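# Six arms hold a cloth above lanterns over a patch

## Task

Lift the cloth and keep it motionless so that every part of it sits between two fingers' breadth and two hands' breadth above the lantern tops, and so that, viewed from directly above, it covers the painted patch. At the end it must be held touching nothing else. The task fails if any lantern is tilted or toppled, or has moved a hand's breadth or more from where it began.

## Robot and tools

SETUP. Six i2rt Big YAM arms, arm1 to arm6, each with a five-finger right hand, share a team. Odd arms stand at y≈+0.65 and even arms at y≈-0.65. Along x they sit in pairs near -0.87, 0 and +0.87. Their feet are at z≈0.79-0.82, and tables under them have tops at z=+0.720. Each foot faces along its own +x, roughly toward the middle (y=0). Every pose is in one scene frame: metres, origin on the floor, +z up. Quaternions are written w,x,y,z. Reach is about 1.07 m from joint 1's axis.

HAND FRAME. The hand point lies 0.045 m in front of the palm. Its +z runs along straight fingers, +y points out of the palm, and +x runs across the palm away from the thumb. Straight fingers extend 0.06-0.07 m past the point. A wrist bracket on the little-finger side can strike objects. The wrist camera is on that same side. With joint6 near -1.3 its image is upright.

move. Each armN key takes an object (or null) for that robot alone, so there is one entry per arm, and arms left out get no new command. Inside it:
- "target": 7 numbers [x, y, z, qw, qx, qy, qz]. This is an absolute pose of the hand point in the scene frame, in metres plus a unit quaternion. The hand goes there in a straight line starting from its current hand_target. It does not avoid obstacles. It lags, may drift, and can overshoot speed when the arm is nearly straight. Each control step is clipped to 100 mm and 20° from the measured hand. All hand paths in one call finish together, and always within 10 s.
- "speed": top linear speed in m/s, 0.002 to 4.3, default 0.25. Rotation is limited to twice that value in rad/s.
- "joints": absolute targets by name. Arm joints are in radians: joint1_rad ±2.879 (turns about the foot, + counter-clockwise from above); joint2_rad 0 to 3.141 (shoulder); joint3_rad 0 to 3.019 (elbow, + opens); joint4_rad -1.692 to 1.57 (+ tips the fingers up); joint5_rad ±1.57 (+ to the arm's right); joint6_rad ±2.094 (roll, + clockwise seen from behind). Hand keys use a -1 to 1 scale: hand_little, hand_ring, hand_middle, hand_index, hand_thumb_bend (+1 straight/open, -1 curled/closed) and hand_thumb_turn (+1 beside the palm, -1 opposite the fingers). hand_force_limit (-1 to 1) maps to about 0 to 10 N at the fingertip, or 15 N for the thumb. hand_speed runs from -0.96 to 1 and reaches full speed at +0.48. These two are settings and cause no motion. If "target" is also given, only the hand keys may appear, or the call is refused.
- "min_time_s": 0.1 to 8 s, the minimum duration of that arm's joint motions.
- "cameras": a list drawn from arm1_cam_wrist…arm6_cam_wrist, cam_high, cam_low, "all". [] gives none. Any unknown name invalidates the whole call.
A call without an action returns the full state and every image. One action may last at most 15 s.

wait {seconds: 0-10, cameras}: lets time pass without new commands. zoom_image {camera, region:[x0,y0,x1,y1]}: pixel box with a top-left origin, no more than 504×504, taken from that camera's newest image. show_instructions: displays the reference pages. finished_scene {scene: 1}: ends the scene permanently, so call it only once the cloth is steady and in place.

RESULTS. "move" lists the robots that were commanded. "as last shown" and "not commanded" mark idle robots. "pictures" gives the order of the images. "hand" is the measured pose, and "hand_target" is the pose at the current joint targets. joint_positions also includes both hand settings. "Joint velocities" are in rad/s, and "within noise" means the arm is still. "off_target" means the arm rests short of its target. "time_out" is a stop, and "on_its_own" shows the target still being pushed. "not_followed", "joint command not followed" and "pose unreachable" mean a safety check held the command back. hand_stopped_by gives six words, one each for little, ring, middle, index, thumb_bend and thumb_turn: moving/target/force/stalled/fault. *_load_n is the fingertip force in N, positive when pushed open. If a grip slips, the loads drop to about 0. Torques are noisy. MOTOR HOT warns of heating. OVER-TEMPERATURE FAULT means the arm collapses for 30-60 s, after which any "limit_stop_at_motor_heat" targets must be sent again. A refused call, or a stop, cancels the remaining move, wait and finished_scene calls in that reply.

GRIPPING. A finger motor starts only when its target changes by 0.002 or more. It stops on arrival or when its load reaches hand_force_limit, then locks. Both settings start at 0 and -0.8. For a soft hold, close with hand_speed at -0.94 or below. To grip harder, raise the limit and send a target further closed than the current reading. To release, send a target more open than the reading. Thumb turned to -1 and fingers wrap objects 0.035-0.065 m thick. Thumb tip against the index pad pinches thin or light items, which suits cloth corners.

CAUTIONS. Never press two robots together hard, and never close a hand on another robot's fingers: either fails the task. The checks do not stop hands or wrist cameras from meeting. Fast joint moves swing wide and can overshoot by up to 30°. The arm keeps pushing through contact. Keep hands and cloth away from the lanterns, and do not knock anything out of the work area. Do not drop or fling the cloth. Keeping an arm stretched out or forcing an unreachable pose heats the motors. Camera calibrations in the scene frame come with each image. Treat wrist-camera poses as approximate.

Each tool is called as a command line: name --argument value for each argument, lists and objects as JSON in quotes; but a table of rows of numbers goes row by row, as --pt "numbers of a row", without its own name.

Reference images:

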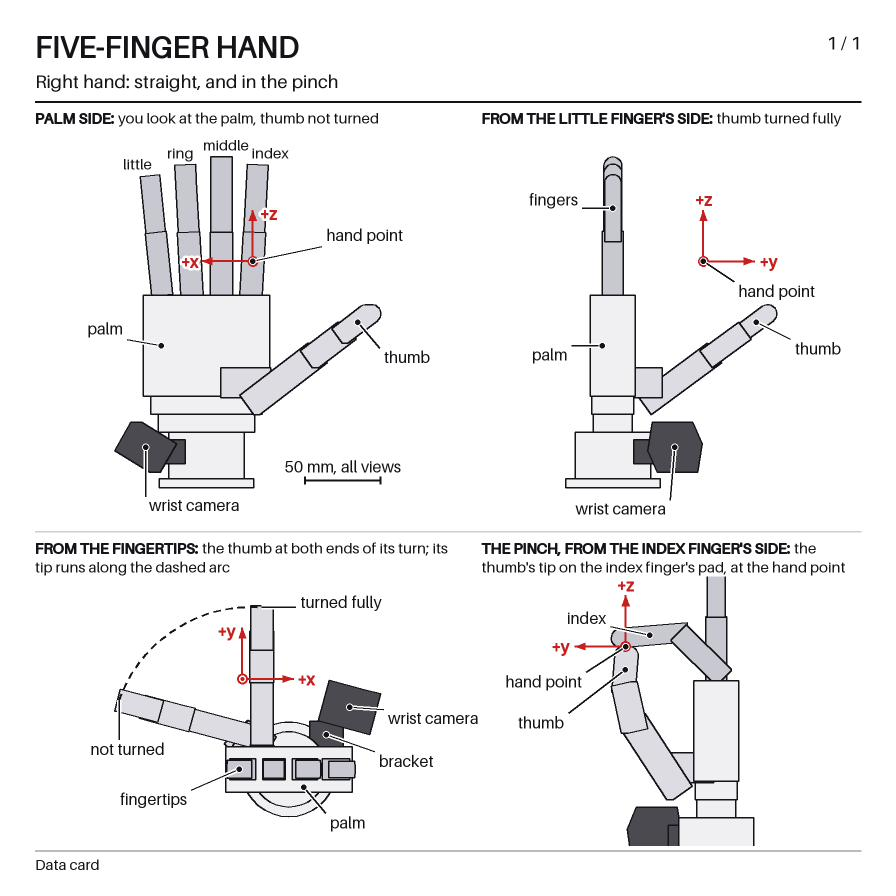

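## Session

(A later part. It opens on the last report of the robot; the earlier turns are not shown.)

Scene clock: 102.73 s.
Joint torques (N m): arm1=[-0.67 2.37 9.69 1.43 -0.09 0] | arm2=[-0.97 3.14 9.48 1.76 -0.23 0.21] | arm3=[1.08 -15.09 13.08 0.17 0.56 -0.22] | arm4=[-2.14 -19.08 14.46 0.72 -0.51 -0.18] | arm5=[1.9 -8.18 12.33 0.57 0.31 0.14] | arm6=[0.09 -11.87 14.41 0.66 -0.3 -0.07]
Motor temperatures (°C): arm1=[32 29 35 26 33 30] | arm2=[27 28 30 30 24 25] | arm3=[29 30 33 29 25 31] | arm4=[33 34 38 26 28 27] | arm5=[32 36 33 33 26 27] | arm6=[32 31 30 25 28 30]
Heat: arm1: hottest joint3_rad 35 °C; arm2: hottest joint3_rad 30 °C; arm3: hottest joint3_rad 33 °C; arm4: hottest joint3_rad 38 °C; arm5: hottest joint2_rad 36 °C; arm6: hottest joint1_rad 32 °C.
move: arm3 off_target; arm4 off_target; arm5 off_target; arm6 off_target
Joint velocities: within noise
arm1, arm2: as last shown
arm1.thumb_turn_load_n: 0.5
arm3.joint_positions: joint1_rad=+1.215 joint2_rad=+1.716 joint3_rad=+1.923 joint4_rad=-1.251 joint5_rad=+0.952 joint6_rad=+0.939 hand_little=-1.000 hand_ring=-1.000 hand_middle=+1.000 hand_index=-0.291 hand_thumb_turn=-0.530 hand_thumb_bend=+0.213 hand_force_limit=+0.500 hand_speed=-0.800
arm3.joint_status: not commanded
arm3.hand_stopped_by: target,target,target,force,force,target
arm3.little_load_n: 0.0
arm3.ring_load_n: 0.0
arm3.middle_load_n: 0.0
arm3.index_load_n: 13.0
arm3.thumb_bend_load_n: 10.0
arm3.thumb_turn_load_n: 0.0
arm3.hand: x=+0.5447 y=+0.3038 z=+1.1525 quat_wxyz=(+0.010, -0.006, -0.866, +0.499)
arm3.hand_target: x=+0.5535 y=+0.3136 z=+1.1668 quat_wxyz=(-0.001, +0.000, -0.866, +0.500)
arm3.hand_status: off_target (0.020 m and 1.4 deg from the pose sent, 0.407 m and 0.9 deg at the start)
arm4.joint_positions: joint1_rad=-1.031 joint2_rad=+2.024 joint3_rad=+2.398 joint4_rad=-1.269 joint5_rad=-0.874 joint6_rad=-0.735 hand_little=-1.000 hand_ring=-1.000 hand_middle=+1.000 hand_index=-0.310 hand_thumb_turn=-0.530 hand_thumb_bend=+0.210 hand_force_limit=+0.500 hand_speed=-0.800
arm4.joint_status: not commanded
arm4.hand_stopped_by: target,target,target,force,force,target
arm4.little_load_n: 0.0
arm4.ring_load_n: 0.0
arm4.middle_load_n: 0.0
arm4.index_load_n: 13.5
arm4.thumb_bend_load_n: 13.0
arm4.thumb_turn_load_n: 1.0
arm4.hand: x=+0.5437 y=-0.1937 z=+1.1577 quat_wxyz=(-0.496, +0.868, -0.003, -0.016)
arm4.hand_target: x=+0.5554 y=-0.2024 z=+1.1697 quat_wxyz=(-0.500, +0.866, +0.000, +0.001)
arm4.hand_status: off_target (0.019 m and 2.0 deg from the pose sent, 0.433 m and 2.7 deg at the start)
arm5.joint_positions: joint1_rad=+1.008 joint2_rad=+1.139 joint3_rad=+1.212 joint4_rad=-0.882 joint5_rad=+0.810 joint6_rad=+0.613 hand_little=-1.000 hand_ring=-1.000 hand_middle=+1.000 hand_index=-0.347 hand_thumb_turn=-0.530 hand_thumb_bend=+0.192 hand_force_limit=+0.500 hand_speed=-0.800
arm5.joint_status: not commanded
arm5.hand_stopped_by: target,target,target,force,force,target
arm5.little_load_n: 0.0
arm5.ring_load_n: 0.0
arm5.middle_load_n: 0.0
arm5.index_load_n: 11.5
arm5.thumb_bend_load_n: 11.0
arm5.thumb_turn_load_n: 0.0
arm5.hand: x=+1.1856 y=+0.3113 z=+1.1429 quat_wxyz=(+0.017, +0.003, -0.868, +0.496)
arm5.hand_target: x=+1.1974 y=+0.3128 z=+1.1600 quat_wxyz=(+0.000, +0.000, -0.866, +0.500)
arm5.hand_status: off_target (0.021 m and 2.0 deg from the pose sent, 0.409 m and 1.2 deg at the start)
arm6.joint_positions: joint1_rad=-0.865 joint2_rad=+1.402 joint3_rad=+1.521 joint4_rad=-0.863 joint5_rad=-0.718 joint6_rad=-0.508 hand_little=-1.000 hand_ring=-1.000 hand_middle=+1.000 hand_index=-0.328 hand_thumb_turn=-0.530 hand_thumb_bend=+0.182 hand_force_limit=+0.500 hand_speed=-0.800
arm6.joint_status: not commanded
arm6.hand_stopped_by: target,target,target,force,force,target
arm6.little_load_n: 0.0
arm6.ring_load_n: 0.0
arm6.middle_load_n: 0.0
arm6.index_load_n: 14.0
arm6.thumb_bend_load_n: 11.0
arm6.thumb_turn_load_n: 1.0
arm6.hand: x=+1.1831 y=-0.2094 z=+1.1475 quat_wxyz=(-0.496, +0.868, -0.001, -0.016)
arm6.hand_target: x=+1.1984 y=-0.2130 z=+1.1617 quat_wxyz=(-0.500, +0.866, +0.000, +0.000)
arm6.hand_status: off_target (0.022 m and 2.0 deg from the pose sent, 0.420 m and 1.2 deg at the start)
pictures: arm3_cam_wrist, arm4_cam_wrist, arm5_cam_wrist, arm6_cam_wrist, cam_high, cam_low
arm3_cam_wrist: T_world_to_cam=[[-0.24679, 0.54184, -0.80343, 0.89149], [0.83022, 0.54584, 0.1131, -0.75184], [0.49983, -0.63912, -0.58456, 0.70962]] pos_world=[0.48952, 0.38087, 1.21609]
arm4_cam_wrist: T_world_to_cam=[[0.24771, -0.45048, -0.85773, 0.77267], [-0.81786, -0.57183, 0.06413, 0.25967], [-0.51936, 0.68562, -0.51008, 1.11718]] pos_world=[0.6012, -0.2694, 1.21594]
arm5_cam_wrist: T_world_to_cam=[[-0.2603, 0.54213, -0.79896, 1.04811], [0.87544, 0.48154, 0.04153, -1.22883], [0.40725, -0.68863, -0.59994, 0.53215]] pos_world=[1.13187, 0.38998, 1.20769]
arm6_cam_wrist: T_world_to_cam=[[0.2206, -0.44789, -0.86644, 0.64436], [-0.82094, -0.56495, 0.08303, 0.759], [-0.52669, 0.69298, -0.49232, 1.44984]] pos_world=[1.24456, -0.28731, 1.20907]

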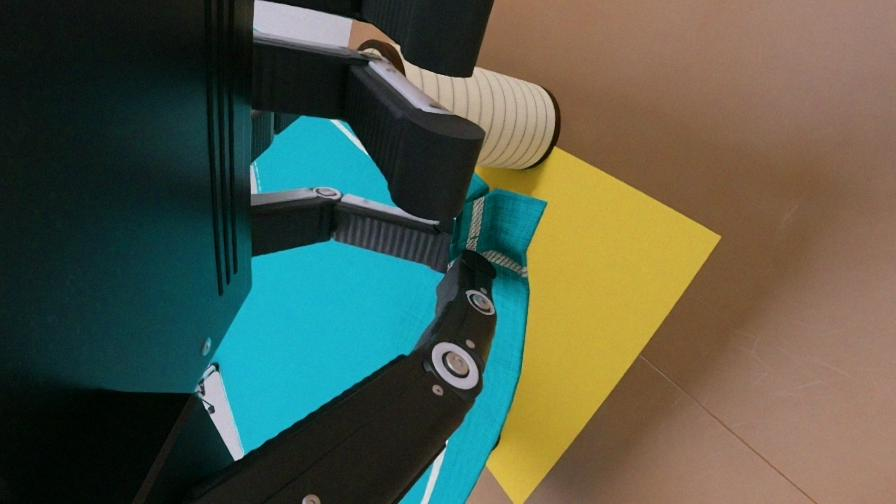

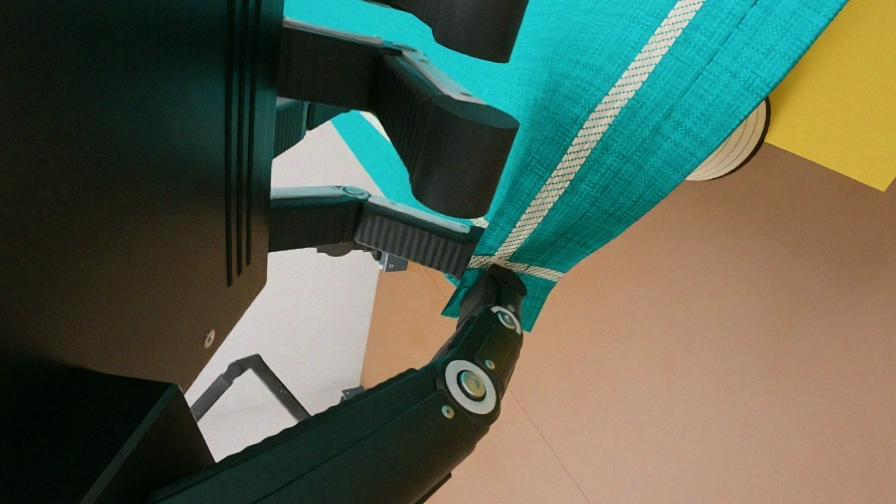

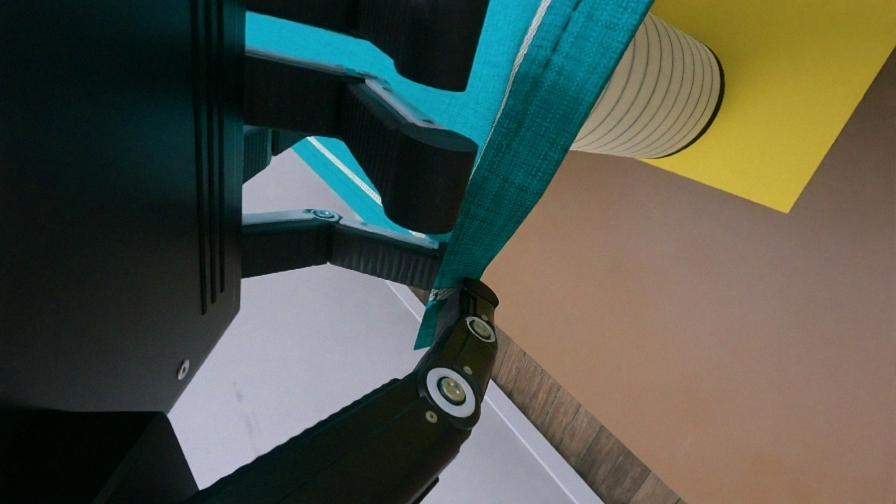

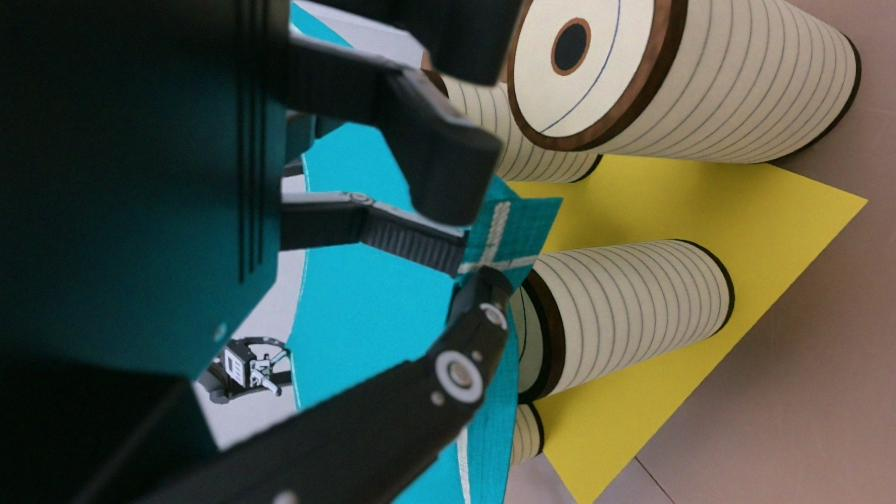

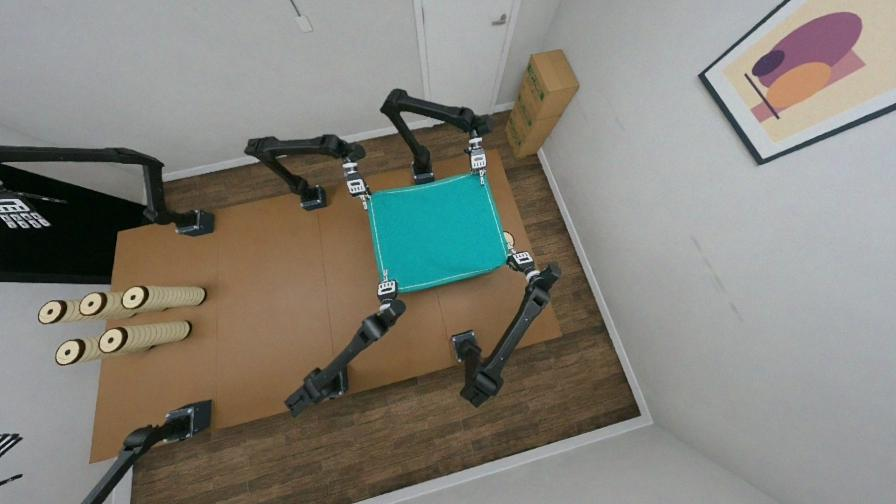

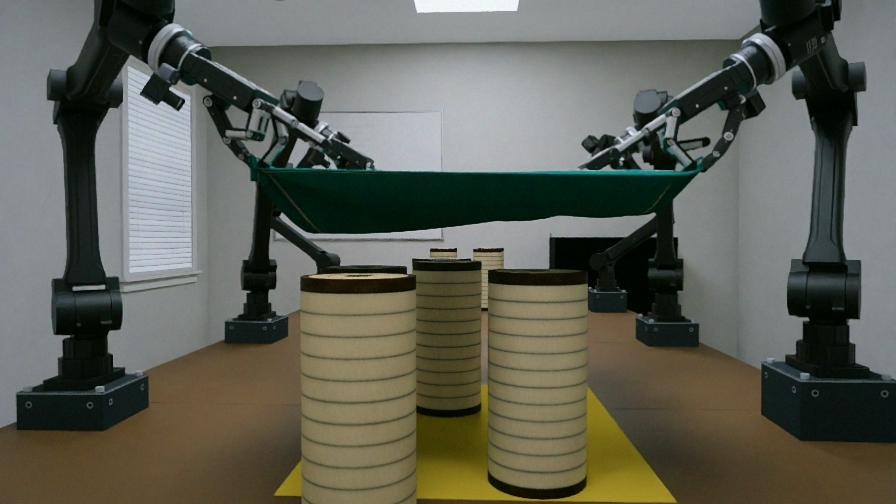

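move --arm3 '{"target": [0.5633, 0.3108, 1.1713, 0, 0, 0.866, -0.5], "speed": 0.05}' --arm4 '{"target": [0.5702, -0.2177, 1.172, 0.5, -0.866, 0, 0], "speed": 0.05}' --arm5 '{"target": [1.2188, 0.3135, 1.165, 0, 0, 0.866, -0.5], "speed": 0.05}' --arm6 '{"target": [1.2258, -0.2136, 1.165, 0.5, -0.866, 0, 0], "speed": 0.05}' --cameras '["cam_low", "cam_high", "arm3_cam_wrist", "arm4_cam_wrist", "arm5_cam_wrist", "arm6_cam_wrist"]'

zoom_image --camera "cam_high" --region '[360, 150, 560, 330]'

zoom_image --camera "cam_low" --region '[200, 80, 700, 380]'

Scene clock: 105.87 s.
Joint torques (N m): arm1=[-0.67 2.37 9.65 1.42 -0.1 0] | arm2=[-1.03 3.14 9.47 1.74 -0.23 0.21] | arm3=[1.08 -15.38 13.05 0.01 0.47 -0.29] | arm4=[-2.78 -19.43 14.17 0.65 -0.45 -0.19] | arm5=[2.32 -8.59 12.34 0.61 0.29 0.18] | arm6=[-0.56 -12.81 14.6 0.58 -0.28 -0.07]
Motor temperatures (°C): arm1=[32 29 35 26 33 30] | arm2=[27 28 30 30 24 25] | arm3=[29 30 34 29 25 31] | arm4=[33 34 39 26 29 27] | arm5=[32 36 33 33 26 27] | arm6=[32 31 31 25 28 30]
Heat: arm1: hottest joint3_rad 35 °C; arm2: hottest joint3_rad 30 °C; arm3: hottest joint3_rad 34 °C; arm4: hottest joint3_rad 39 °C; arm5: hottest joint2_rad 36 °C; arm6: hottest joint1_rad 32 °C.
move: arm3 off_target; arm4 off_target; arm5 off_target; arm6 off_target
Joint velocities: within noise
arm1, arm2: as last shown
arm1.thumb_turn_load_n: 0.0
arm3.joint_positions: joint1_rad=+1.215 joint2_rad=+1.748 joint3_rad=+1.979 joint4_rad=-1.271 joint5_rad=+0.955 joint6_rad=+0.946 hand_little=-1.000 hand_ring=-1.000 hand_middle=+1.000 hand_index=-0.291 hand_thumb_turn=-0.530 hand_thumb_bend=+0.213 hand_force_limit=+0.500 hand_speed=-0.800
arm3.joint_status: not commanded
arm3.hand_stopped_by: target,target,target,force,force,target
arm3.little_load_n: 0.0
arm3.ring_load_n: 0.0
arm3.middle_load_n: 0.0
arm3.index_load_n: 14.0
arm3.thumb_bend_load_n: 10.0
arm3.thumb_turn_load_n: 0.0
arm3.hand: x=+0.5543 y=+0.2997 z=+1.1587 quat_wxyz=(+0.007, -0.010, -0.865, +0.501)
arm3.hand_target: x=+0.5628 y=+0.3109 z=+1.1710 quat_wxyz=(-0.001, +0.000, -0.866, +0.500)
arm3.hand_status: off_target (0.019 m and 1.4 deg from the pose sent, 0.027 m and 1.3 deg at the start)
arm4.joint_positions: joint1_rad=-1.054 joint2_rad=+2.068 joint3_rad=+2.481 joint4_rad=-1.335 joint5_rad=-0.896 joint6_rad=-0.772 hand_little=-1.000 hand_ring=-1.000 hand_middle=+1.000 hand_index=-0.310 hand_thumb_turn=-0.530 hand_thumb_bend=+0.210 hand_force_limit=+0.500 hand_speed=-0.800
arm4.joint_status: not commanded
arm4.hand_stopped_by: target,target,target,force,force,target
arm4.little_load_n: 0.5
arm4.ring_load_n: 0.0
arm4.middle_load_n: 0.0
arm4.index_load_n: 14.0
arm4.thumb_bend_load_n: 13.0
arm4.thumb_turn_load_n: 1.0
arm4.hand: x=+0.5551 y=-0.2038 z=+1.1605 quat_wxyz=(-0.497, +0.868, +0.001, -0.018)
arm4.hand_target: x=+0.5693 y=-0.2181 z=+1.1717 quat_wxyz=(-0.500, +0.866, +0.000, +0.001)
arm4.hand_status: off_target (0.024 m and 2.1 deg from the pose sent, 0.039 m and 2.0 deg at the start)
arm5.joint_positions: joint1_rad=+1.037 joint2_rad=+1.184 joint3_rad=+1.267 joint4_rad=-0.915 joint5_rad=+0.834 joint6_rad=+0.645 hand_little=-1.000 hand_ring=-1.000 hand_middle=+1.000 hand_index=-0.347 hand_thumb_turn=-0.530 hand_thumb_bend=+0.192 hand_force_limit=+0.500 hand_speed=-0.800
arm5.joint_status: not commanded
arm5.hand_stopped_by: target,target,target,force,force,target
arm5.little_load_n: 0.0
arm5.ring_load_n: 0.0
arm5.middle_load_n: 0.0
arm5.index_load_n: 11.5
arm5.thumb_bend_load_n: 11.0
arm5.thumb_turn_load_n: 0.0
arm5.hand: x=+1.2032 y=+0.3110 z=+1.1495 quat_wxyz=(+0.018, +0.002, -0.868, +0.497)
arm5.hand_target: x=+1.2181 y=+0.3138 z=+1.1648 quat_wxyz=(+0.000, +0.000, -0.866, +0.500)
arm5.hand_status: off_target (0.022 m and 2.1 deg from the pose sent, 0.040 m and 2.0 deg at the start)
arm6.joint_positions: joint1_rad=-0.897 joint2_rad=+1.454 joint3_rad=+1.589 joint4_rad=-0.902 joint5_rad=-0.747 joint6_rad=-0.540 hand_little=-1.000 hand_ring=-1.000 hand_middle=+1.000 hand_index=-0.328 hand_thumb_turn=-0.530 hand_thumb_bend=+0.182 hand_force_limit=+0.500 hand_speed=-0.800
arm6.joint_status: not commanded
arm6.hand_stopped_by: target,target,target,force,force,target
arm6.little_load_n: 0.0
arm6.ring_load_n: 0.0
arm6.middle_load_n: 0.0
arm6.index_load_n: 14.0
arm6.thumb_bend_load_n: 11.0
arm6.thumb_turn_load_n: 1.0
arm6.hand: x=+1.2055 y=-0.2089 z=+1.1516 quat_wxyz=(-0.497, +0.868, +0.000, -0.019)
arm6.hand_target: x=+1.2251 y=-0.2142 z=+1.1647 quat_wxyz=(-0.500, +0.866, +0.000, +0.000)
arm6.hand_status: off_target (0.025 m and 2.2 deg from the pose sent, 0.046 m and 2.0 deg at the start)
pictures: arm3_cam_wrist, arm4_cam_wrist, arm5_cam_wrist, arm6_cam_wrist, cam_high, cam_low
arm3_cam_wrist: T_world_to_cam=[[-0.237, 0.53981, -0.80773, 0.90131], [0.83167, 0.54248, 0.11851, -0.76431], [0.50215, -0.64368, -0.57751, 0.69767]] pos_world=[0.49893, 0.37716, 1.22151]
arm4_cam_wrist: T_world_to_cam=[[0.25278, -0.44557, -0.85882, 0.76714], [-0.81271, -0.57942, 0.06141, 0.26181], [-0.52498, 0.68245, -0.50859, 1.13213]] pos_world=[0.61321, -0.2791, 1.21854]
arm5_cam_wrist: T_world_to_cam=[[-0.25927, 0.54143, -0.79977, 1.05808], [0.87737, 0.4782, 0.03931, -1.24316], [0.40373, -0.6915, -0.59902, 0.53272]] pos_world=[1.14997, 0.38997, 1.2142]
arm6_cam_wrist: T_world_to_cam=[[0.22101, -0.44581, -0.86741, 0.64427], [-0.81756, -0.56961, 0.08445, 0.77068], [-0.53174, 0.6905, -0.49037, 1.46665]] pos_world=[1.26757, -0.28651, 1.21297]

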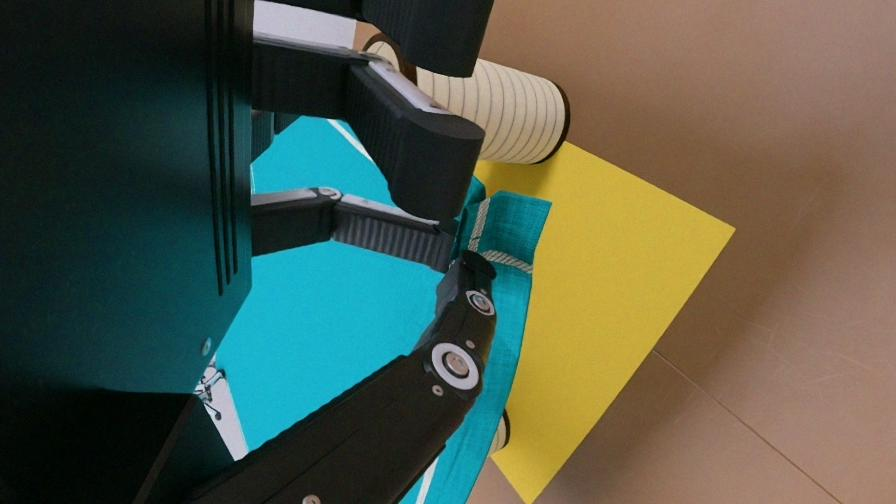

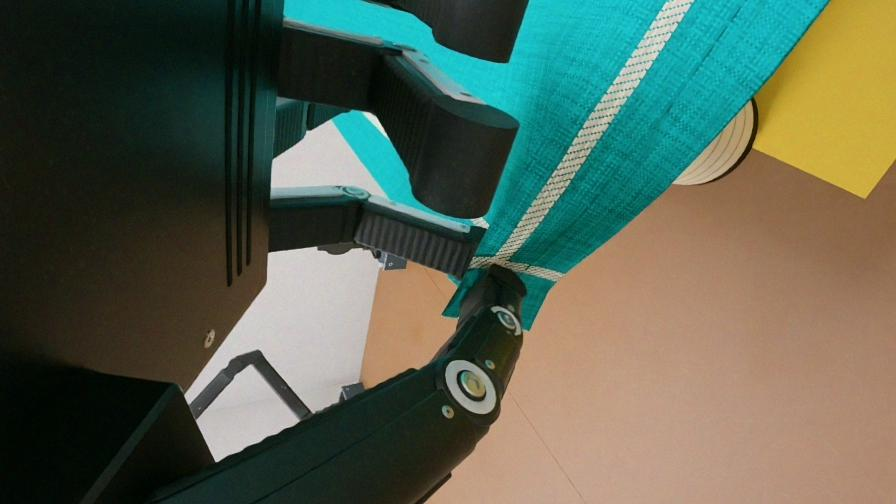

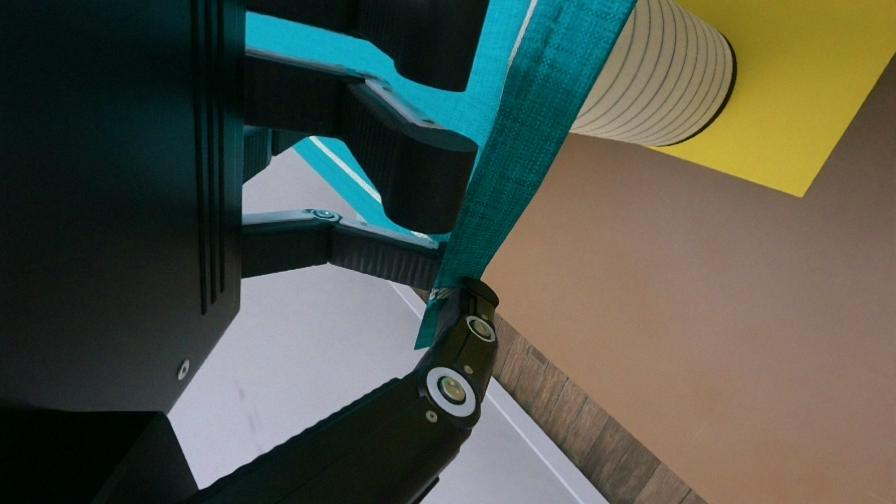

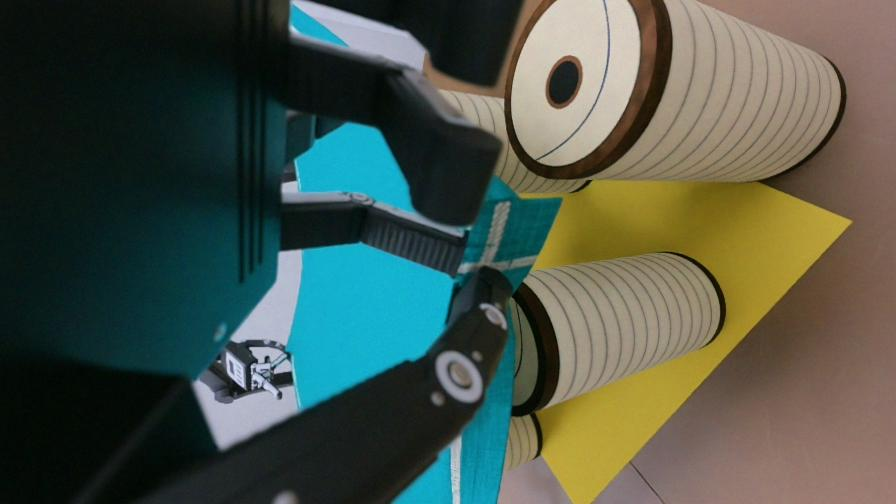

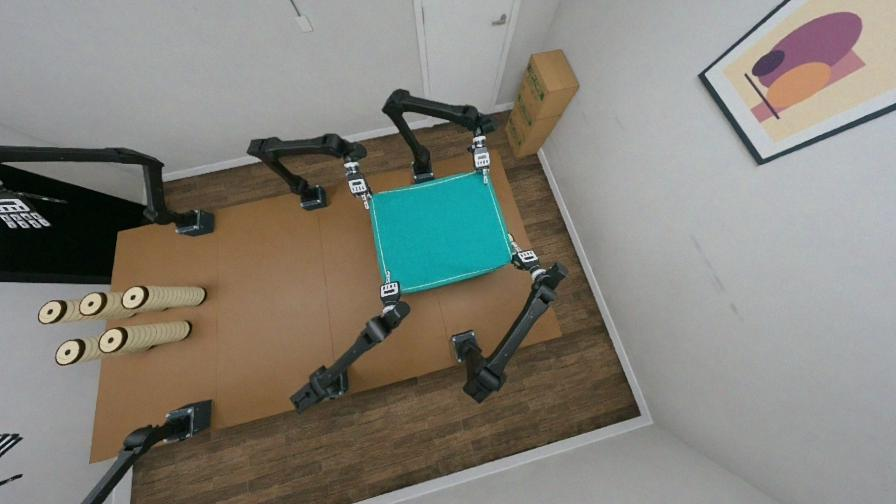

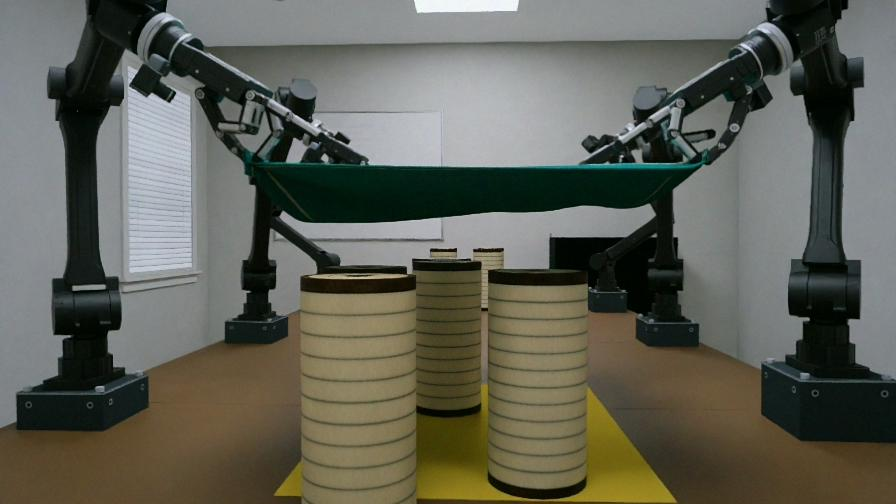

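Scaled by 2.520 from the camera's image (finer frame: 1280x720).

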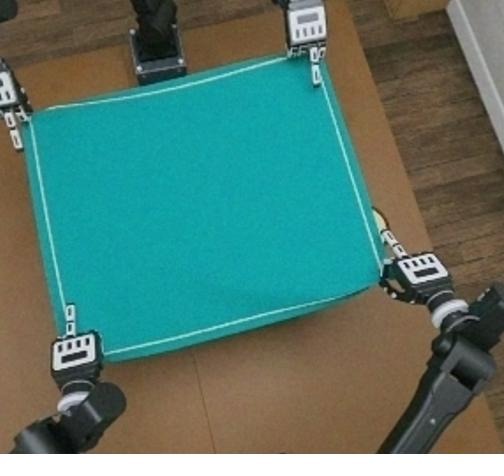

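Scaled by 1.008 from the camera's image (finer frame: 1280x720).

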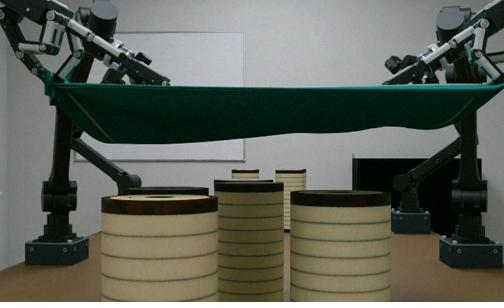

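wait --seconds 1.0 --cameras '["cam_low", "cam_high"]'

Scene clock: 107.80 s.
Joint torques (N m): arm1=[-0.62 2.37 9.66 1.43 -0.1 0.01] | arm2=[-1.08 3.08 9.5 1.74 -0.23 0.21] | arm3=[1.08 -15.38 13.08 -0.01 0.48 -0.29] | arm4=[-2.73 -19.49 14.23 0.55 -0.46 -0.2] | arm5=[2.32 -8.53 12.34 0.59 0.3 0.18] | arm6=[-0.79 -12.57 14.65 0.7 -0.26 -0.06]
Motor temperatures (°C): arm1=[32 29 35 26 33 30] | arm2=[27 28 30 30 24 25] | arm3=[29 30 34 29 25 31] | arm4=[33 34 39 26 29 27] | arm5=[32 36 33 33 26 27] | arm6=[32 31 31 25 28 30]
Heat: arm1: hottest joint3_rad 35 °C; arm2: hottest joint3_rad 30 °C; arm3: hottest joint3_rad 34 °C; arm4: hottest joint3_rad 39 °C; arm5: hottest joint2_rad 36 °C; arm6: hottest joint1_rad 32 °C.
Joint velocities: within noise
arm1.joint_positions: joint1_rad=-0.769 joint2_rad=+0.580 joint3_rad=+1.413 joint4_rad=-1.635 joint5_rad=-0.148 joint6_rad=-1.247 hand_little=+1.000 hand_ring=+1.000 hand_middle=+1.000 hand_index=+1.000 hand_thumb_turn=+1.000 hand_thumb_bend=+1.000 hand_force_limit=+0.000 hand_speed=-0.800
arm1.joint_status: not commanded
arm1.hand_stopped_by: target,target,target,target,target,target
arm1.little_load_n: 0.0
arm1.ring_load_n: 0.0
arm1.middle_load_n: 0.0
arm1.index_load_n: 0.0
arm1.thumb_bend_load_n: 0.0
arm1.thumb_turn_load_n: 0.0
arm1.hand: x=-0.9874 y=+0.5535 z=+1.2626 quat_wxyz=(+0.287, +0.245, -0.890, +0.256)
arm1.hand_target: x=-0.9871 y=+0.5537 z=+1.2698 quat_wxyz=(+0.295, +0.245, -0.886, +0.260)
arm1.hand_status: not commanded
arm2.joint_positions: joint1_rad=-0.190 joint2_rad=+0.599 joint3_rad=+1.434 joint4_rad=-1.566 joint5_rad=-0.217 joint6_rad=-1.305 hand_little=+1.000 hand_ring=+1.000 hand_middle=+1.000 hand_index=+1.000 hand_thumb_turn=+1.000 hand_thumb_bend=+1.000 hand_force_limit=+0.000 hand_speed=-0.800
arm2.joint_status: not commanded
arm2.hand_stopped_by: target,target,target,target,target,target
arm2.little_load_n: 0.0
arm2.ring_load_n: 0.0
arm2.middle_load_n: 0.0
arm2.index_load_n: 0.0
arm2.thumb_bend_load_n: 0.0
arm2.thumb_turn_load_n: 0.0
arm2.hand: x=-0.8190 y=-0.4776 z=+1.2763 quat_wxyz=(-0.360, +0.759, +0.501, +0.210)
arm2.hand_target: x=-0.8190 y=-0.4777 z=+1.2852 quat_wxyz=(-0.367, +0.754, +0.500, +0.217)
arm2.hand_status: not commanded
arm3.joint_positions: joint1_rad=+1.215 joint2_rad=+1.748 joint3_rad=+1.979 joint4_rad=-1.271 joint5_rad=+0.955 joint6_rad=+0.946 hand_little=-1.000 hand_ring=-1.000 hand_middle=+1.000 hand_index=-0.291 hand_thumb_turn=-0.530 hand_thumb_bend=+0.213 hand_force_limit=+0.500 hand_speed=-0.800
arm3.joint_status: not commanded
arm3.hand_stopped_by: target,target,target,force,force,target
arm3.little_load_n: 0.0
arm3.ring_load_n: 0.0
arm3.middle_load_n: 0.0
arm3.index_load_n: 14.0
arm3.thumb_bend_load_n: 10.5
arm3.thumb_turn_load_n: 0.0
arm3.hand: x=+0.5543 y=+0.2996 z=+1.1587 quat_wxyz=(+0.007, -0.010, -0.865, +0.501)
arm3.hand_target: x=+0.5628 y=+0.3109 z=+1.1710 quat_wxyz=(-0.001, +0.000, -0.866, +0.500)
arm3.hand_status: off_target (0.019 m and 1.5 deg from the pose sent, 0.027 m and 1.3 deg at the start)
arm4.joint_positions: joint1_rad=-1.054 joint2_rad=+2.068 joint3_rad=+2.482 joint4_rad=-1.335 joint5_rad=-0.896 joint6_rad=-0.773 hand_little=-1.000 hand_ring=-1.000 hand_middle=+1.000 hand_index=-0.310 hand_thumb_turn=-0.530 hand_thumb_bend=+0.210 hand_force_limit=+0.500 hand_speed=-0.800
arm4.joint_status: not commanded
arm4.hand_stopped_by: target,target,target,force,force,target
arm4.little_load_n: 0.0
arm4.ring_load_n: 0.0
arm4.middle_load_n: 0.0
arm4.index_load_n: 14.0
arm4.thumb_bend_load_n: 13.0
arm4.thumb_turn_load_n: 1.0
arm4.hand: x=+0.5550 y=-0.2039 z=+1.1607 quat_wxyz=(-0.497, +0.868, +0.002, -0.018)
arm4.hand_target: x=+0.5693 y=-0.2181 z=+1.1717 quat_wxyz=(-0.500, +0.866, +0.000, +0.001)
arm4.hand_status: off_target (0.023 m and 2.1 deg from the pose sent, 0.039 m and 2.0 deg at the start)
arm5.joint_positions: joint1_rad=+1.037 joint2_rad=+1.184 joint3_rad=+1.267 joint4_rad=-0.915 joint5_rad=+0.834 joint6_rad=+0.645 hand_little=-1.000 hand_ring=-1.000 hand_middle=+1.000 hand_index=-0.347 hand_thumb_turn=-0.530 hand_thumb_bend=+0.192 hand_force_limit=+0.500 hand_speed=-0.800
arm5.joint_status: not commanded
arm5.hand_stopped_by: target,target,target,force,force,target
arm5.little_load_n: 0.0
arm5.ring_load_n: 0.0
arm5.middle_load_n: -0.5
arm5.index_load_n: 11.5
arm5.thumb_bend_load_n: 11.0
arm5.thumb_turn_load_n: 0.0
arm5.hand: x=+1.2032 y=+0.3110 z=+1.1495 quat_wxyz=(+0.018, +0.002, -0.868, +0.497)
arm5.hand_target: x=+1.2181 y=+0.3138 z=+1.1648 quat_wxyz=(+0.000, +0.000, -0.866, +0.500)
arm5.hand_status: off_target (0.022 m and 2.1 deg from the pose sent, 0.040 m and 2.0 deg at the start)
arm6.joint_positions: joint1_rad=-0.897 joint2_rad=+1.454 joint3_rad=+1.589 joint4_rad=-0.902 joint5_rad=-0.747 joint6_rad=-0.540 hand_little=-1.000 hand_ring=-1.000 hand_middle=+1.000 hand_index=-0.328 hand_thumb_turn=-0.530 hand_thumb_bend=+0.182 hand_force_limit=+0.500 hand_speed=-0.800
arm6.joint_status: not commanded
arm6.hand_stopped_by: target,target,target,force,force,target
arm6.little_load_n: 0.5
arm6.ring_load_n: 0.0
arm6.middle_load_n: 0.0
arm6.index_load_n: 14.0
arm6.thumb_bend_load_n: 11.0
arm6.thumb_turn_load_n: 1.0
arm6.hand: x=+1.2055 y=-0.2089 z=+1.1516 quat_wxyz=(-0.497, +0.868, +0.001, -0.019)
arm6.hand_target: x=+1.2251 y=-0.2142 z=+1.1647 quat_wxyz=(-0.500, +0.866, +0.000, +0.000)
arm6.hand_status: off_target (0.025 m and 2.2 deg from the pose sent, 0.046 m and 2.0 deg at the start)
wait: 1.00 s; at rest from the start
pictures: cam_high, cam_low

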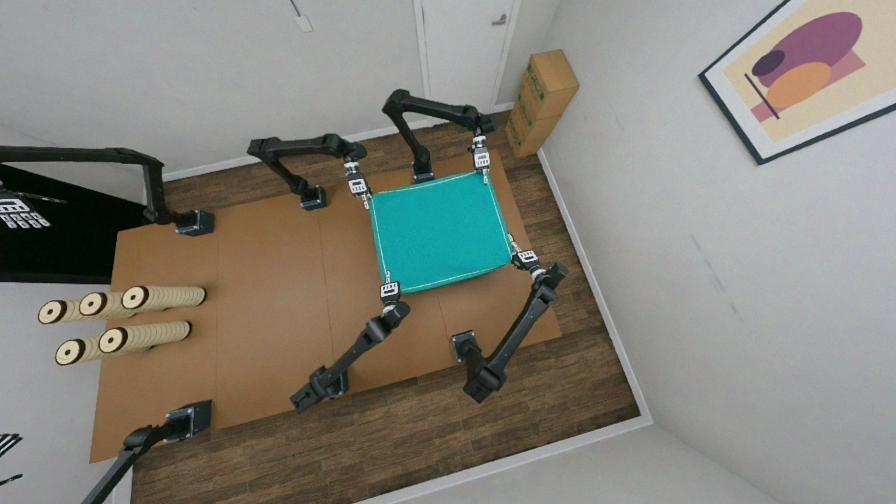

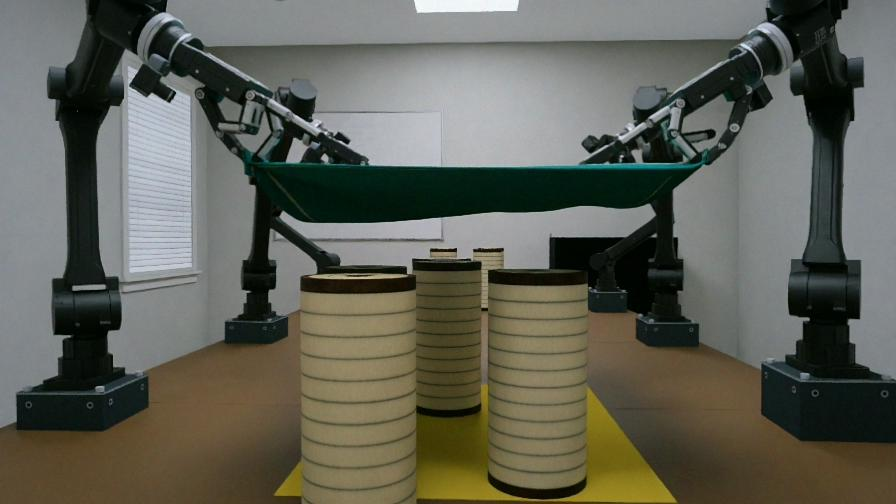

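finished_scene

The scene is finished: the task was done.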